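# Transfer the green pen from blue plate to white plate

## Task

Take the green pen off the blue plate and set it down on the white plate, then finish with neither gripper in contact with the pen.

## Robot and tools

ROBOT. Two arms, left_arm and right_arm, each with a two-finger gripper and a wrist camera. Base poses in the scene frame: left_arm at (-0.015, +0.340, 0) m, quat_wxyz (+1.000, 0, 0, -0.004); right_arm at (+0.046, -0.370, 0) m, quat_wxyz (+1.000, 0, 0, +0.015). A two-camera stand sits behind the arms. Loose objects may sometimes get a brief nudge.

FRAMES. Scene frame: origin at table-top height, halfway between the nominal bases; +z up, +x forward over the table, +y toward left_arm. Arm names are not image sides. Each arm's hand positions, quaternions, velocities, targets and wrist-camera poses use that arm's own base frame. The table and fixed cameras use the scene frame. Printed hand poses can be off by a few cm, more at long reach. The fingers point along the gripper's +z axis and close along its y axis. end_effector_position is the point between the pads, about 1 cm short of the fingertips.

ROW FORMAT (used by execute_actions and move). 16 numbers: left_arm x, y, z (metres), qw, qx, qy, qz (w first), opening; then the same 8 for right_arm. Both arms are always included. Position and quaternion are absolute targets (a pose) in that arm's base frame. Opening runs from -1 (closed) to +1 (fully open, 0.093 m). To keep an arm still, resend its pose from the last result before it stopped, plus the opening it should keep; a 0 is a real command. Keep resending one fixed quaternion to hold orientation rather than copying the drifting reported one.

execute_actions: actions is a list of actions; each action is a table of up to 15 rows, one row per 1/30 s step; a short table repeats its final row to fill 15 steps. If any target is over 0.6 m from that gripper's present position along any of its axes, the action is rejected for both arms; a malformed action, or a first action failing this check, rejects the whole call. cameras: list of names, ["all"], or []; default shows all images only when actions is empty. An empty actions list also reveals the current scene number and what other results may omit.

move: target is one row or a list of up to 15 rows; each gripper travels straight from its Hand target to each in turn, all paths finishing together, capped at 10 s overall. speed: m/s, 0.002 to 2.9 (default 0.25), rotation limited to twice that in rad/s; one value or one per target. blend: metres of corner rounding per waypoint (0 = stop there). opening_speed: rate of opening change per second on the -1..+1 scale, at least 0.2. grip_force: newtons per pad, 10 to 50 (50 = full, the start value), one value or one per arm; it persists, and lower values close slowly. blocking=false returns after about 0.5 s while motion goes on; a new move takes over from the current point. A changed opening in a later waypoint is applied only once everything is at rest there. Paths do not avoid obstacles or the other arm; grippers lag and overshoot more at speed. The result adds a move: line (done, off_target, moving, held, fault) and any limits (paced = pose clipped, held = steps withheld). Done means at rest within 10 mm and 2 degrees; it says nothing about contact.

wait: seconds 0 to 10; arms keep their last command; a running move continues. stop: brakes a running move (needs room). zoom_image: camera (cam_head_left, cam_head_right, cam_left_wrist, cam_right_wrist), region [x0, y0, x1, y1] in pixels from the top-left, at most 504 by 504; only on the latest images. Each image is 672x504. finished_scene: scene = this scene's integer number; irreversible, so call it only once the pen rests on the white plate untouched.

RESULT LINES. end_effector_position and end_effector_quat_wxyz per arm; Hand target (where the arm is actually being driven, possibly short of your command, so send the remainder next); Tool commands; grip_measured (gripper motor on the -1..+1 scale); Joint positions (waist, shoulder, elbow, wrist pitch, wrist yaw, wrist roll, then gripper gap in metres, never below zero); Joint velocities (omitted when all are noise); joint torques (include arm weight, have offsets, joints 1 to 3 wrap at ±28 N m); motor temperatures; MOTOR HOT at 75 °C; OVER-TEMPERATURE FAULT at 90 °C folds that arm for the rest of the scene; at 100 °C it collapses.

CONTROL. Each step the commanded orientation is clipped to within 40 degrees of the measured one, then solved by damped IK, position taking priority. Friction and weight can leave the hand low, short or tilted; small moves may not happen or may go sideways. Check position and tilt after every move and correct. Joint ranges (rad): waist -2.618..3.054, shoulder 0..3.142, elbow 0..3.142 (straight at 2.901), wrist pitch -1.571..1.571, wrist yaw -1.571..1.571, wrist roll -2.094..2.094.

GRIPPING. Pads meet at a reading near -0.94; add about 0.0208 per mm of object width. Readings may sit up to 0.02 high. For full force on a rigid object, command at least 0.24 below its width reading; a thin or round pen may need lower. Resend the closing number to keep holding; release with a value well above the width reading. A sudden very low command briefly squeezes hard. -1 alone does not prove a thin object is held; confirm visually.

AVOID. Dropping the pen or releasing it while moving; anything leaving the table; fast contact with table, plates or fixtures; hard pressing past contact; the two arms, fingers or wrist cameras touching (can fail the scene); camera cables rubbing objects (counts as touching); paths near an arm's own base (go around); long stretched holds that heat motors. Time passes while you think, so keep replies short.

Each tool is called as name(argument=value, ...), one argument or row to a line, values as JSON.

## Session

execute_actions(
  actions=[],
)

Scene clock: 0.00 s.
left_arm: end_effector_position=(+0.3444, -0.1940, +0.1429) grip_measured=+1.000 end_effector_quat_wxyz=(+0.410, +0.246, +0.846, -0.237) | right_arm: end_effector_position=(+0.3587, +0.1550, +0.1245) grip_measured=+1.000 end_effector_quat_wxyz=(+0.350, -0.104, +0.882, +0.298)
Joint positions: left_arm=[-0.358 1.38 0.763 -0.016 0.371 0.019 0.093] | right_arm=[0.202 1.439 0.77 -0.046 -0.495 0.195 0.093]
Joint velocities: within noise
Joint torques (N m): no reading
Motor temperatures (°C): left_arm=[26 27 28 29 26 28 26] | right_arm=[27 28 25 26 26 27 27]
Heat: left arm: 29 °C; right arm: 28 °C.
Hand target: left_arm +0.3457, -0.1944, +0.1474; +0.414, +0.246, +0.844, -0.237 | right_arm +0.3605, +0.1553, +0.1296; +0.356, -0.106, +0.879, +0.298
Tool commands: left_gripper/opening=+1.0 right_gripper/opening=+1.0

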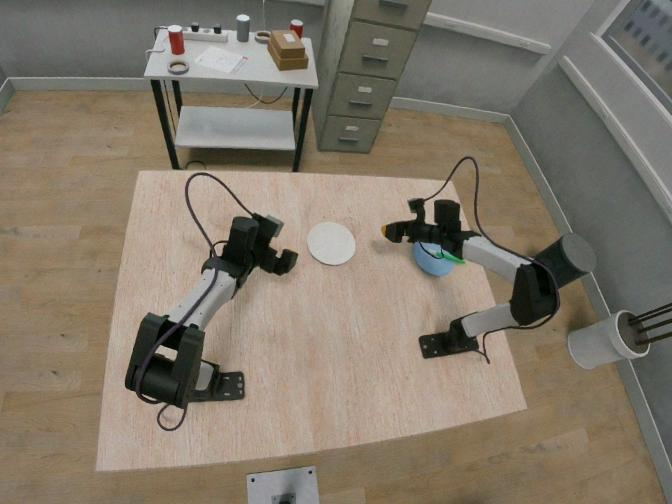

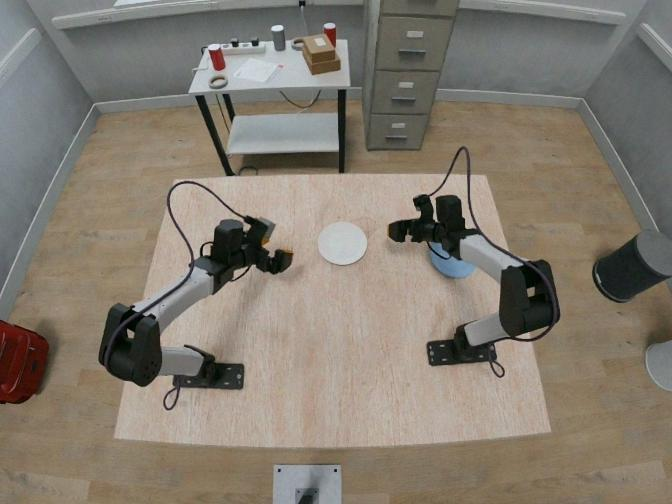

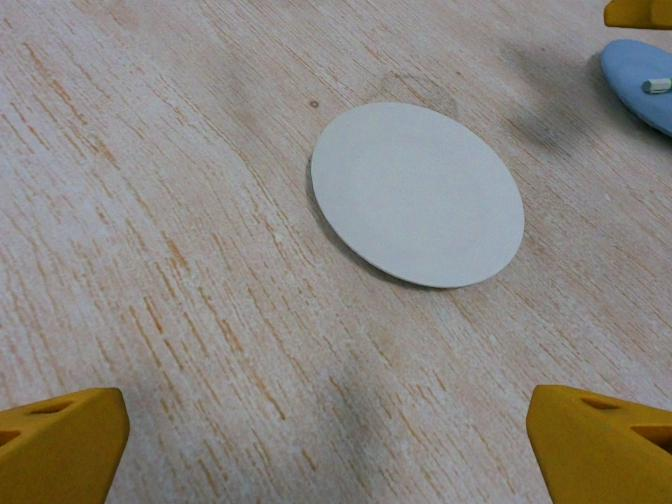

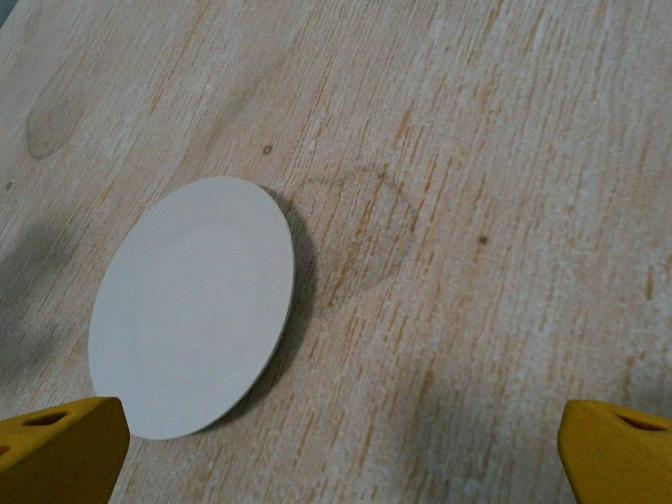

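move(
  target=[
    [0.3444,-0.194,0.1429,0.41,0.246,0.846,-0.237,1,0.33,0.06,0.19,0.1,-0.25,0.96,0,1],
    [0.3444,-0.194,0.1429,0.41,0.246,0.846,-0.237,1,0.29,0.02,0.17,0,-0.5,0.866,0,1],
  ],
  blend=0.04,
  speed=0.45,
  cameras=["cam_right_wrist","cam_head_right","cam_head_left"],
)

Scene clock: 10.90 s.
left_arm: end_effector_position=(+0.3444, -0.1940, +0.1429) grip_measured=+1.000 end_effector_quat_wxyz=(+0.410, +0.246, +0.846, -0.237) | right_arm: end_effector_position=(+0.2927, +0.0244, +0.1748) grip_measured=+1.000 end_effector_quat_wxyz=(+0.018, -0.498, +0.867, -0.002)
Joint positions: left_arm=[-0.358 1.38 0.763 -0.016 0.371 0.019 0.093] | right_arm=[0.076 1.633 1.552 -1.456 -0.012 -0.967 0.093]
Joint torques (N m): left_arm=[-0.06 -4.77 8.1 2.32 0.17 0.03] | right_arm=[-0.23 -5.55 5.56 0.18 0.01 -0.05]
Heat: left arm: 33 °C; right arm: 29 °C.
Hand target: left_arm +0.3444, -0.1940, +0.1429; +0.410, +0.246, +0.846, -0.237 | right_arm +0.2890, +0.0201, +0.1716; +0.001, -0.501, +0.865, -0.002
Off the commanded pose: left_arm 0.000 m, 0 deg | right_arm 0.007 m, 2 deg.
move: done
Images, in order (width x height): cam_head_left 672x504, cam_head_right 672x504, cam_right_wrist 672x504.

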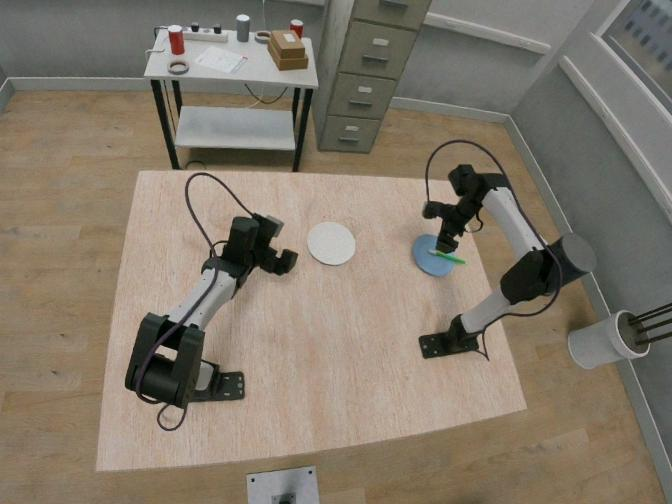

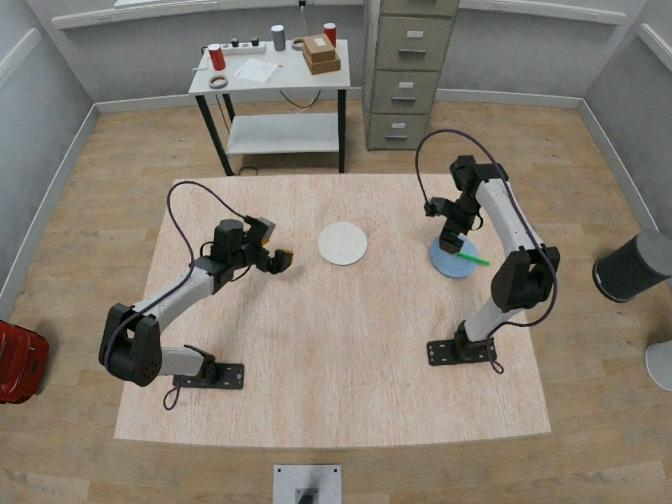

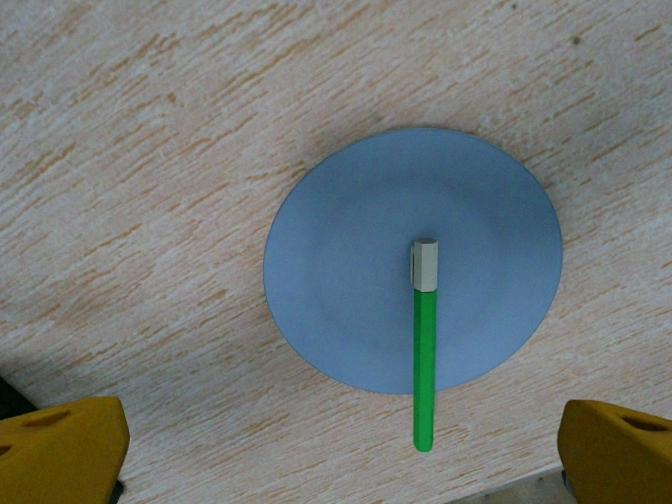

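move(
  target=[0.3444,-0.194,0.1429,0.41,0.246,0.846,-0.237,1,0.303,-0.032,0.055,0,-0.5,0.866,0,0.6],
  speed=0.3,
  cameras=["cam_right_wrist"],
)

Scene clock: 18.37 s.
left_arm: end_effector_position=(+0.3444, -0.1940, +0.1429) grip_measured=+1.000 end_effector_quat_wxyz=(+0.410, +0.246, +0.846, -0.237) | right_arm: end_effector_position=(+0.3037, -0.0301, +0.0619) grip_measured=+0.602 end_effector_quat_wxyz=(+0.003, -0.495, +0.869, +0.003)
Joint positions: left_arm=[-0.358 1.38 0.763 -0.016 0.371 0.019 0.093] | right_arm=[-0.103 1.732 1.212 -1.049 -0.008 -1.139 0.074]
Joint torques (N m): left_arm=[-0.08 -4.77 8.1 2.32 0.17 0.04] | right_arm=[0.06 -6.8 3.73 0.61 -0.08 -0.04]
Motor temperatures (°C): left_arm=[26 29 30 34 26 28 26] | right_arm=[27 30 27 27 26 27 27]
Heat: left arm: 34 °C; right arm: 30 °C.
Hand target: left_arm +0.3444, -0.1940, +0.1429; +0.410, +0.246, +0.846, -0.237 | right_arm +0.3027, -0.0317, +0.0553; +0.000, -0.500, +0.866, +0.001
Off the commanded pose: left_arm 0.000 m, 0 deg | right_arm 0.007 m, 1 deg.
move: done
Images, in order (width x height): cam_right_wrist 672x504.

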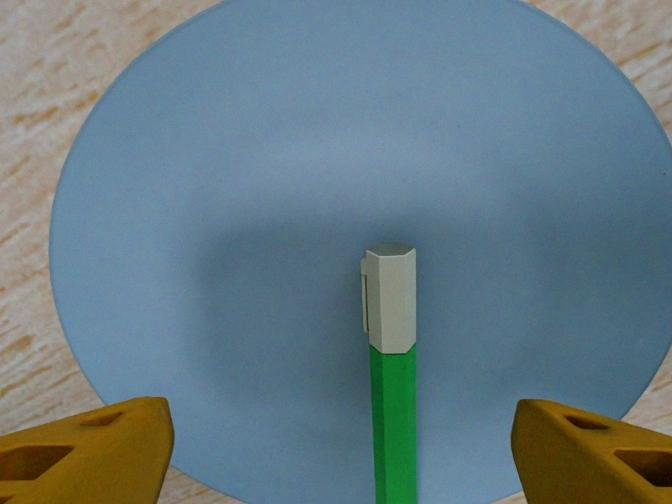

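move(
  target=[
    [0.3444,-0.194,0.1429,0.41,0.246,0.846,-0.237,1,0.3105,-0.0435,0.045,0,-0.5,0.866,0,0.5],
    [0.3444,-0.194,0.1429,0.41,0.246,0.846,-0.237,1,0.3105,-0.0435,0.026,0,-0.5,0.866,0,0.4],
  ],
  speed=0.06,
  blend=[0.005,0],
  cameras=["cam_right_wrist"],
)

Scene clock: 30.70 s.
left_arm: end_effector_position=(+0.3444, -0.1940, +0.1429) grip_measured=+1.000 end_effector_quat_wxyz=(+0.410, +0.246, +0.846, -0.237) | right_arm: end_effector_position=(+0.3121, -0.0407, +0.0334) grip_measured=+0.402 end_effector_quat_wxyz=(+0.004, -0.497, +0.868, +0.001)
Joint positions: left_arm=[-0.358 1.38 0.763 -0.016 0.371 0.019 0.093] | right_arm=[-0.134 1.799 1.174 -0.94 -0.008 -1.175 0.065]
Joint torques (N m): left_arm=[-0.06 -4.75 8.1 2.32 0.17 0.04] | right_arm=[-0.21 -6.8 3.63 0.61 -0.07 -0.03]
Heat: left arm: 36 °C; right arm: 30 °C.
Hand target: left_arm +0.3444, -0.1940, +0.1429; +0.410, +0.246, +0.846, -0.237 | right_arm +0.3105, -0.0434, +0.0261; +0.000, -0.500, +0.866, +0.000
Off the commanded pose: left_arm 0.000 m, 0 deg | right_arm 0.008 m, 1 deg.
move: done
Images, in order (width x height): cam_right_wrist 672x504.

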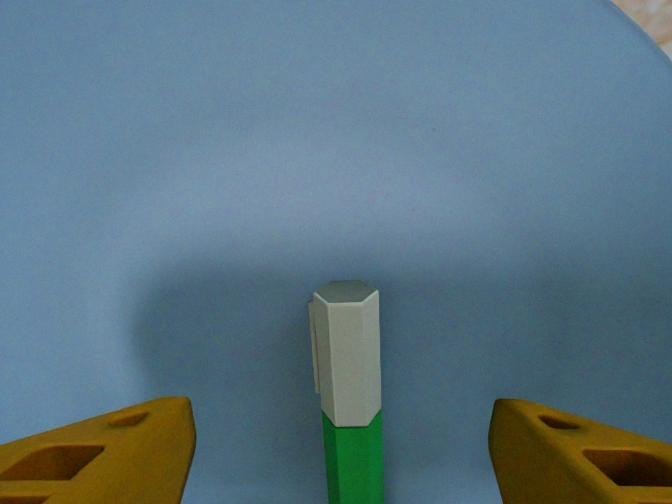

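move(
  target=[
    [0.3444,-0.194,0.1429,0.41,0.246,0.846,-0.237,1,0.309,-0.0465,0.024,0,-0.51,0.86,0,0.4],
    [0.3444,-0.194,0.1429,0.41,0.246,0.846,-0.237,1,0.309,-0.0465,0.024,0,-0.51,0.86,0,-1],
  ],
  speed=0.06,
  grip_force=25,
  opening_speed=0.8,
  cameras=["cam_right_wrist","cam_head_right"],
)

Scene clock: 41.50 s.
left_arm: end_effector_position=(+0.3444, -0.1940, +0.1429) grip_measured=+1.000 end_effector_quat_wxyz=(+0.410, +0.246, +0.846, -0.237) | right_arm: end_effector_position=(+0.3112, -0.0435, +0.0314) grip_measured=-0.770 end_effector_quat_wxyz=(+0.005, -0.508, +0.861, +0.001)
Joint positions: left_arm=[-0.358 1.38 0.763 -0.016 0.371 0.019 0.093] | right_arm=[-0.143 1.799 1.165 -0.931 -0.008 -1.208 0.008]
Joint torques (N m): left_arm=[-0.06 -4.77 8.12 2.32 0.17 0.04] | right_arm=[-0.27 -6.9 3.52 0.6 -0.07 -0.04]
Heat: left arm: 37 °C; right arm: 31 °C.
Hand target: left_arm +0.3444, -0.1940, +0.1429; +0.410, +0.246, +0.846, -0.237 | right_arm +0.3088, -0.0464, +0.0241; +0.000, -0.510, +0.860, +0.000
Off the commanded pose: left_arm 0.000 m, 0 deg | right_arm 0.008 m, 1 deg.
grip_force (N): 25, 25
move: done
Images, in order (width x height): cam_head_right 672x504, cam_right_wrist 672x504.

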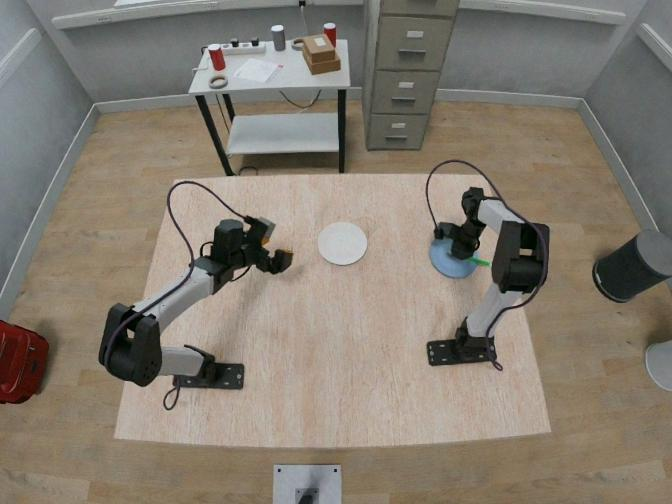

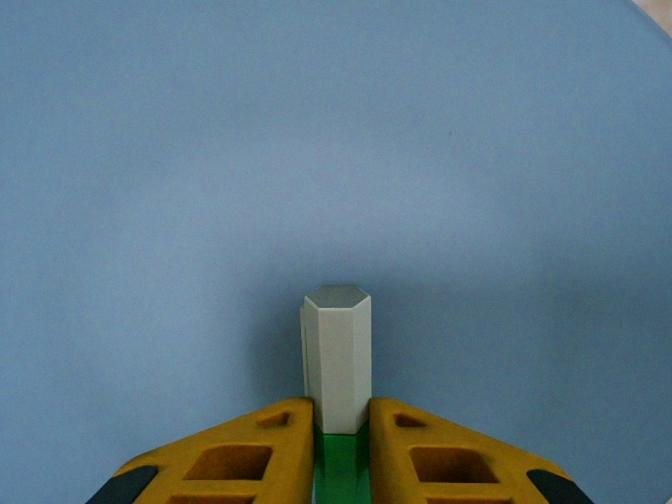

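move(
  target=[
    [0.32,-0.12,0.16,0.41,0.2,0.86,-0.2,1,0.315,-0.03,0.11,0,-0.51,0.86,0,-1],
    [0.3,0,0.16,0.41,0.0,0.91,0,1,0.378,0.35,0.11,0,-0.259,0.966,0,-1],
  ],
  speed=[0.2,0.25],
  blend=[0.03,0],
  cameras=["cam_right_wrist","cam_head_right"],
)

Scene clock: 55.20 s.
left_arm: end_effector_position=(+0.3126, -0.0086, +0.1794) grip_measured=+1.000 end_effector_quat_wxyz=(+0.441, +0.016, +0.897, -0.015) | right_arm: end_effector_position=(+0.3754, +0.3538, +0.1091) grip_measured=-0.776 end_effector_quat_wxyz=(+0.067, -0.271, +0.959, +0.042)
Joint positions: left_arm=[-0.01 0.96 0.71 -0.407 0.032 0.01 0.093] | right_arm=[0.751 2.584 2.732 -1.56 -0.014 0.201 0.008]
Joint torques (N m): left_arm=[0.81 -2.82 5.96 1.82 -0.2 -0.11] | right_arm=[-0.18 -12.64 8.08 0.51 0.02 0.19]
Heat: left arm: 38 °C; right arm: 32 °C.
Hand target: left_arm +0.2998, -0.0026, +0.1606; +0.411, +0.002, +0.911, -0.007 | right_arm +0.3773, +0.3499, +0.1095; +0.066, -0.263, +0.962, +0.037
Off the commanded pose: left_arm 0.025 m, 5 deg | right_arm 0.005 m, 9 deg.
joint sent to its limit (right arm) — joint 4 (wrist pitch), lower limit. The joint targets are off in orientation, not in position.
grip_force (N): 25, 25
move: off_target (left_arm, right_arm)
Images, in order (width x height): cam_head_right 672x504, cam_right_wrist 672x504.

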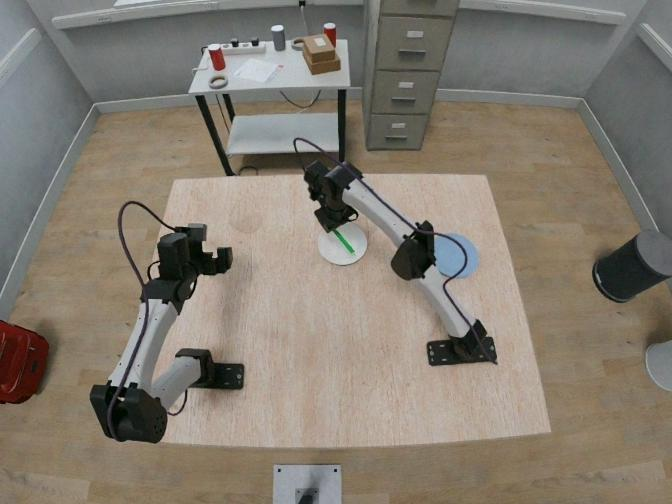

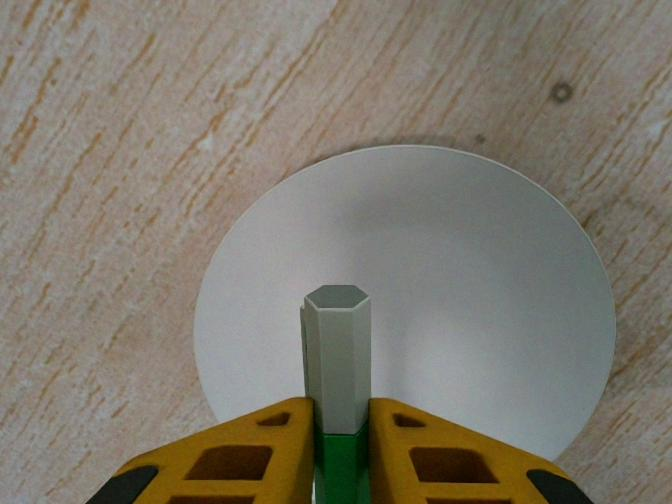

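move(
  target=[0.3126,-0.0086,0.1794,0.441,0.016,0.897,-0.015,1,0.415,0.351,0.042,0,-0.259,0.966,0,-1],
  speed=0.12,
  cameras=["cam_right_wrist"],
)

Scene clock: 63.67 s.
left_arm: end_effector_position=(+0.3126, -0.0086, +0.1794) grip_measured=+1.000 end_effector_quat_wxyz=(+0.441, +0.016, +0.897, -0.015) | right_arm: end_effector_position=(+0.4007, +0.3451, +0.0414) grip_measured=-0.776 end_effector_quat_wxyz=(+0.037, -0.254, +0.966, +0.025)
Joint positions: left_arm=[-0.01 0.96 0.71 -0.407 0.032 0.01 0.093] | right_arm=[0.707 2.775 2.836 -1.543 -0.014 0.192 0.008]
Joint torques (N m): left_arm=[0.02 -1.91 8.61 2.34 0.05 0.03] | right_arm=[-0.21 -13.41 7.91 1.07 0.04 -0.03]
Motor temperatures (°C): left_arm=[26 30 32 37 26 28 26] | right_arm=[27 35 29 27 26 27 27]
Heat: left arm: 37 °C; right arm: 35 °C.
Hand target: left_arm +0.3126, -0.0086, +0.1794; +0.441, +0.016, +0.897, -0.015 | right_arm +0.4140, +0.3502, +0.0423; +0.064, -0.256, +0.964, +0.032
Off the commanded pose: left_arm 0.000 m, 0 deg | right_arm 0.015 m, 5 deg.
elbow stopped short (right arm): the move would have taken joint 3 (elbow) straighter than the controller allows.
grip_force (N): 25, 25
move: off_target (right_arm)
Images, in order (width x height): cam_right_wrist 672x504.

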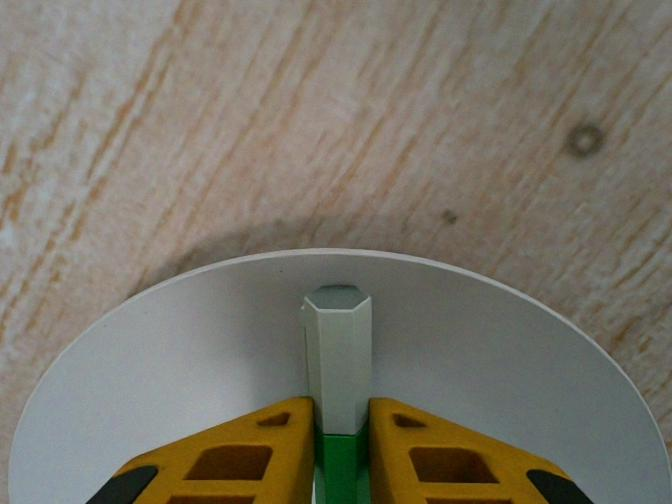

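move(
  target=[0.3126,-0.0086,0.1794,0.441,0.016,0.897,-0.015,1,0.392,0.344,0.025,0,-0.259,0.966,0,-1],
  speed=0.06,
  cameras=["cam_right_wrist"],
)

Scene clock: 69.57 s.
left_arm: end_effector_position=(+0.3126, -0.0086, +0.1794) grip_measured=+1.000 end_effector_quat_wxyz=(+0.441, +0.016, +0.897, -0.015) | right_arm: end_effector_position=(+0.3974, +0.3476, +0.0387) grip_measured=-0.776 end_effector_quat_wxyz=(+0.033, -0.259, +0.965, +0.024)
Joint positions: left_arm=[-0.01 0.96 0.71 -0.407 0.032 0.01 0.093] | right_arm=[0.714 2.785 2.846 -1.551 -0.014 0.191 0.008]
Joint torques (N m): left_arm=[0.03 -1.91 8.61 2.33 0.05 0.03] | right_arm=[0.72 -11.48 7.08 0.21 0.07 0.12]
Heat: left arm: 38 °C; right arm: 37 °C.
Hand target: left_arm +0.3126, -0.0086, +0.1794; +0.441, +0.016, +0.897, -0.015 | right_arm +0.3915, +0.3436, +0.0253; +0.015, -0.260, +0.966, +0.008
Off the commanded pose: left_arm 0.000 m, 0 deg | right_arm 0.015 m, 5 deg.
elbow stopped short (right arm): the move would have taken joint 3 (elbow) straighter than the controller allows.
grip_force (N): 25, 25
move: off_target (right_arm)
Images, in order (width x height): cam_right_wrist 672x504.

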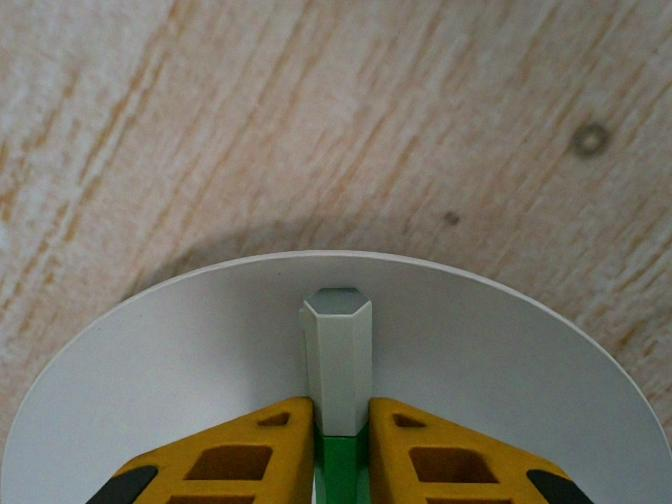

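move(
  target=[0.3126,-0.0086,0.1794,0.441,0.016,0.897,-0.015,1,0.382,0.34,0.02,-0.02,-0.259,0.966,-0.01,-1],
  speed=0.06,
  cameras=["cam_right_wrist"],
)

Scene clock: 75.77 s.
left_arm: end_effector_position=(+0.3126, -0.0086, +0.1794) grip_measured=+1.000 end_effector_quat_wxyz=(+0.441, +0.016, +0.897, -0.015) | right_arm: end_effector_position=(+0.3945, +0.3464, +0.0364) grip_measured=-0.776 end_effector_quat_wxyz=(+0.029, -0.261, +0.965, +0.016)
Joint positions: left_arm=[-0.01 0.96 0.71 -0.407 0.032 0.01 0.093] | right_arm=[0.72 2.785 2.838 -1.557 -0.003 0.191 0.008]
Joint torques (N m): left_arm=[0.02 -1.91 8.62 2.33 0.05 0.03] | right_arm=[0.76 -13.56 2.62 0.21 0.07 0.19]
Heat: left arm: 38 °C; right arm: 39 °C.
Hand target: left_arm +0.3126, -0.0086, +0.1794; +0.441, +0.016, +0.897, -0.015 | right_arm +0.3830, +0.3385, +0.0205; -0.002, -0.260, +0.966, -0.007
Off the commanded pose: left_arm 0.000 m, 0 deg | right_arm 0.022 m, 6 deg.
joint sent to its limit (right arm) — joint 4 (wrist pitch), lower limit. The joint targets still meet the commanded pose.
grip_force (N): 25, 25
move: off_target (right_arm)
Images, in order (width x height): cam_right_wrist 672x504.

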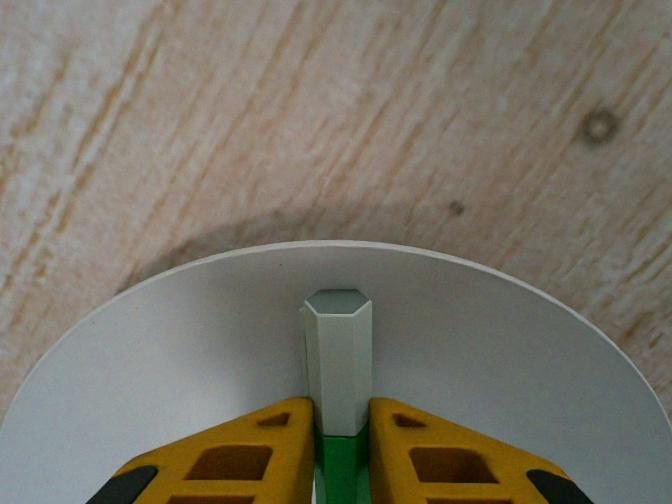

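move(
  target=[0.3126,-0.0086,0.1794,0.441,0.016,0.897,-0.015,1,0.383,0.34,0.011,-0.02,-0.259,0.966,-0.01,-1],
  speed=0.06,
  cameras=["cam_right_wrist"],
)

Scene clock: 79.33 s.
left_arm: end_effector_position=(+0.3126, -0.0086, +0.1794) grip_measured=+1.000 end_effector_quat_wxyz=(+0.441, +0.016, +0.897, -0.015) | right_arm: end_effector_position=(+0.3945, +0.3464, +0.0364) grip_measured=-0.776 end_effector_quat_wxyz=(+0.029, -0.261, +0.965, +0.016)
Joint positions: left_arm=[-0.01 0.96 0.71 -0.407 0.032 0.01 0.093] | right_arm=[0.72 2.785 2.838 -1.557 -0.003 0.191 0.008]
Joint torques (N m): left_arm=[0.03 -1.89 8.61 2.33 0.05 0.03] | right_arm=[0.72 -11.17 3.89 0.21 -0.04 0.2]
Motor temperatures (°C): left_arm=[26 29 34 38 26 28 26] | right_arm=[27 40 29 27 26 27 27]
Heat: left arm: 38 °C; right arm: 40 °C.
Hand target: left_arm +0.3126, -0.0086, +0.1794; +0.441, +0.016, +0.897, -0.015 | right_arm +0.3826, +0.3395, +0.0120; -0.009, -0.259, +0.966, -0.004
Off the commanded pose: left_arm 0.000 m, 0 deg | right_arm 0.029 m, 6 deg.
joint sent to its limit (right arm) — joint 4 (wrist pitch), lower limit. The joint targets still meet the commanded pose.
grip_force (N): 25, 25
move: off_target (right_arm)
Images, in order (width x height): cam_right_wrist 672x504.

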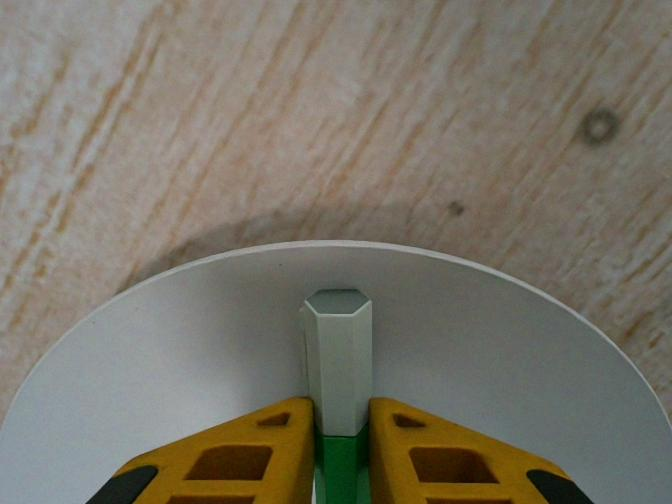

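move(
  target=[
    [0.3126,-0.0086,0.1794,0.441,0.016,0.897,-0.015,1,0.39,0.343,0.027,0.02,-0.259,0.966,0.01,-1],
    [0.3126,-0.0086,0.1794,0.441,0.016,0.897,-0.015,1,0.39,0.343,0.027,0.02,-0.259,0.966,0.01,0.1],
  ],
  speed=0.06,
  opening_speed=1,
  cameras=["cam_right_wrist"],
)

Scene clock: 86.10 s.
left_arm: end_effector_position=(+0.3126, -0.0086, +0.1794) grip_measured=+1.000 end_effector_quat_wxyz=(+0.441, +0.016, +0.897, -0.015) | right_arm: end_effector_position=(+0.3897, +0.3467, +0.0300) grip_measured=+0.098 end_effector_quat_wxyz=(+0.021, -0.263, +0.964, +0.017)
Joint positions: left_arm=[-0.01 0.96 0.71 -0.407 0.032 0.01 0.093] | right_arm=[0.723 2.736 2.713 -1.495 -0.012 0.191 0.05]
Joint torques (N m): left_arm=[0.03 -1.91 8.62 2.33 0.05 0.03] | right_arm=[0.06 -15.65 3.28 0.61 -0.05 0.15]
Heat: left arm: 39 °C; right arm: 42 °C.
Hand target: left_arm +0.3126, -0.0086, +0.1794; +0.441, +0.016, +0.897, -0.015 | right_arm +0.3891, +0.3442, +0.0271; +0.017, -0.259, +0.966, +0.014
Off the commanded pose: left_arm 0.000 m, 0 deg | right_arm 0.005 m, 1 deg.
grip_force (N): 25, 25
move: done; target 2's new opening was sent with right_arm's hand 0.011 m and 2 deg from that target
Images, in order (width x height): cam_right_wrist 672x504.

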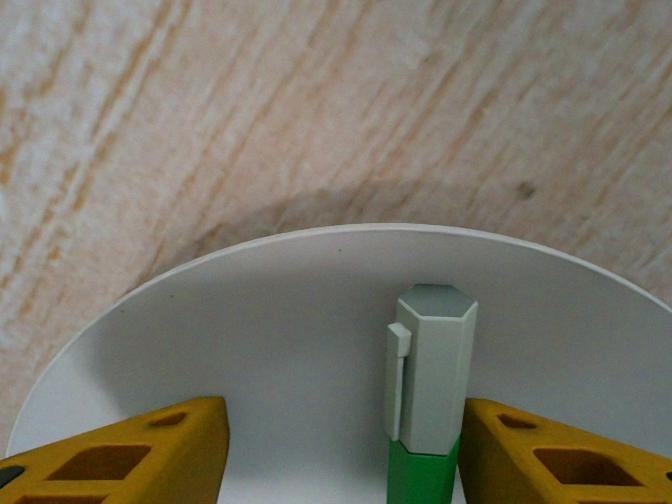

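Pen rests near the right finger; shift slightly right, then lift.

move(
  target=[
    [0.3126,-0.0086,0.1794,0.441,0.016,0.897,-0.015,1,0.394,0.337,0.033,0.02,-0.259,0.966,0.01,0.4],
    [0.3126,-0.0086,0.1794,0.441,0.016,0.897,-0.015,1,0.394,0.337,0.09,0.03,-0.259,0.966,0.01,0.4],
    [0.3126,-0.0086,0.1794,0.441,0.016,0.897,-0.015,1,0.34,0.24,0.15,0.1,-0.259,0.96,0.02,0.4],
  ],
  speed=[0.05,0.1,0.25],
  blend=[0,0.02,0],
  opening_speed=1,
  cameras=["cam_right_wrist","cam_head_right"],
)

Scene clock: 94.43 s.
left_arm: end_effector_position=(+0.3126, -0.0086, +0.1794) grip_measured=+1.000 end_effector_quat_wxyz=(+0.441, +0.016, +0.897, -0.015) | right_arm: end_effector_position=(+0.3372, +0.2381, +0.1487) grip_measured=+0.398 end_effector_quat_wxyz=(+0.086, -0.254, +0.963, +0.016)
Joint positions: left_arm=[-0.01 0.96 0.71 -0.407 0.032 0.01 0.093] | right_arm=[0.628 1.963 1.841 -1.278 0.032 0.109 0.064]
Joint torques (N m): left_arm=[0.02 -1.91 8.61 2.33 0.05 0.03] | right_arm=[0.31 -11.49 4.04 1.24 0.06 -0.02]
Heat: left arm: 39 °C; right arm: 44 °C.
Hand target: left_arm +0.3126, -0.0086, +0.1794; +0.441, +0.016, +0.897, -0.015 | right_arm +0.3407, +0.2389, +0.1498; +0.101, -0.259, +0.961, +0.015
Off the commanded pose: left_arm 0.000 m, 0 deg | right_arm 0.004 m, 2 deg.
grip_force (N): 25, 25
move: done
Images, in order (width x height): cam_head_right 672x504, cam_right_wrist 672x504.

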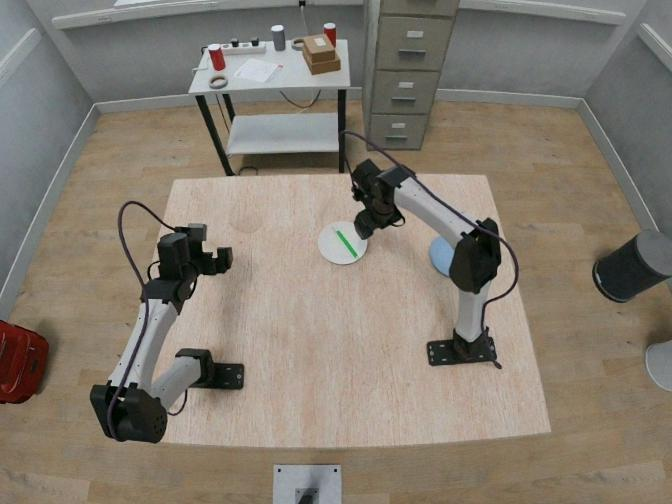

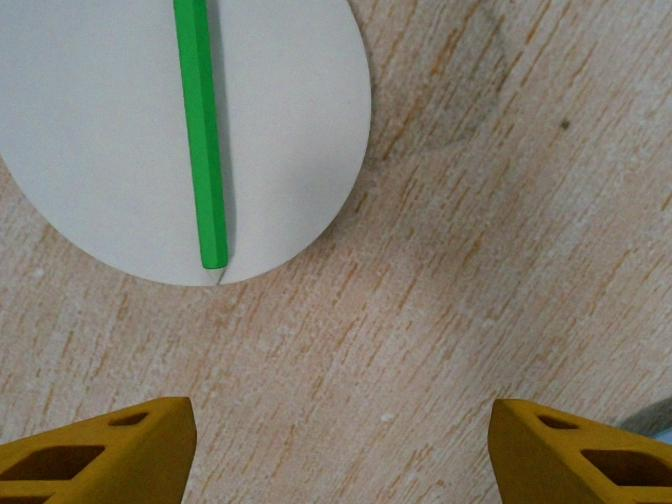

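finished_scene(
  scene=2,
)

The scene is finished: the task was done.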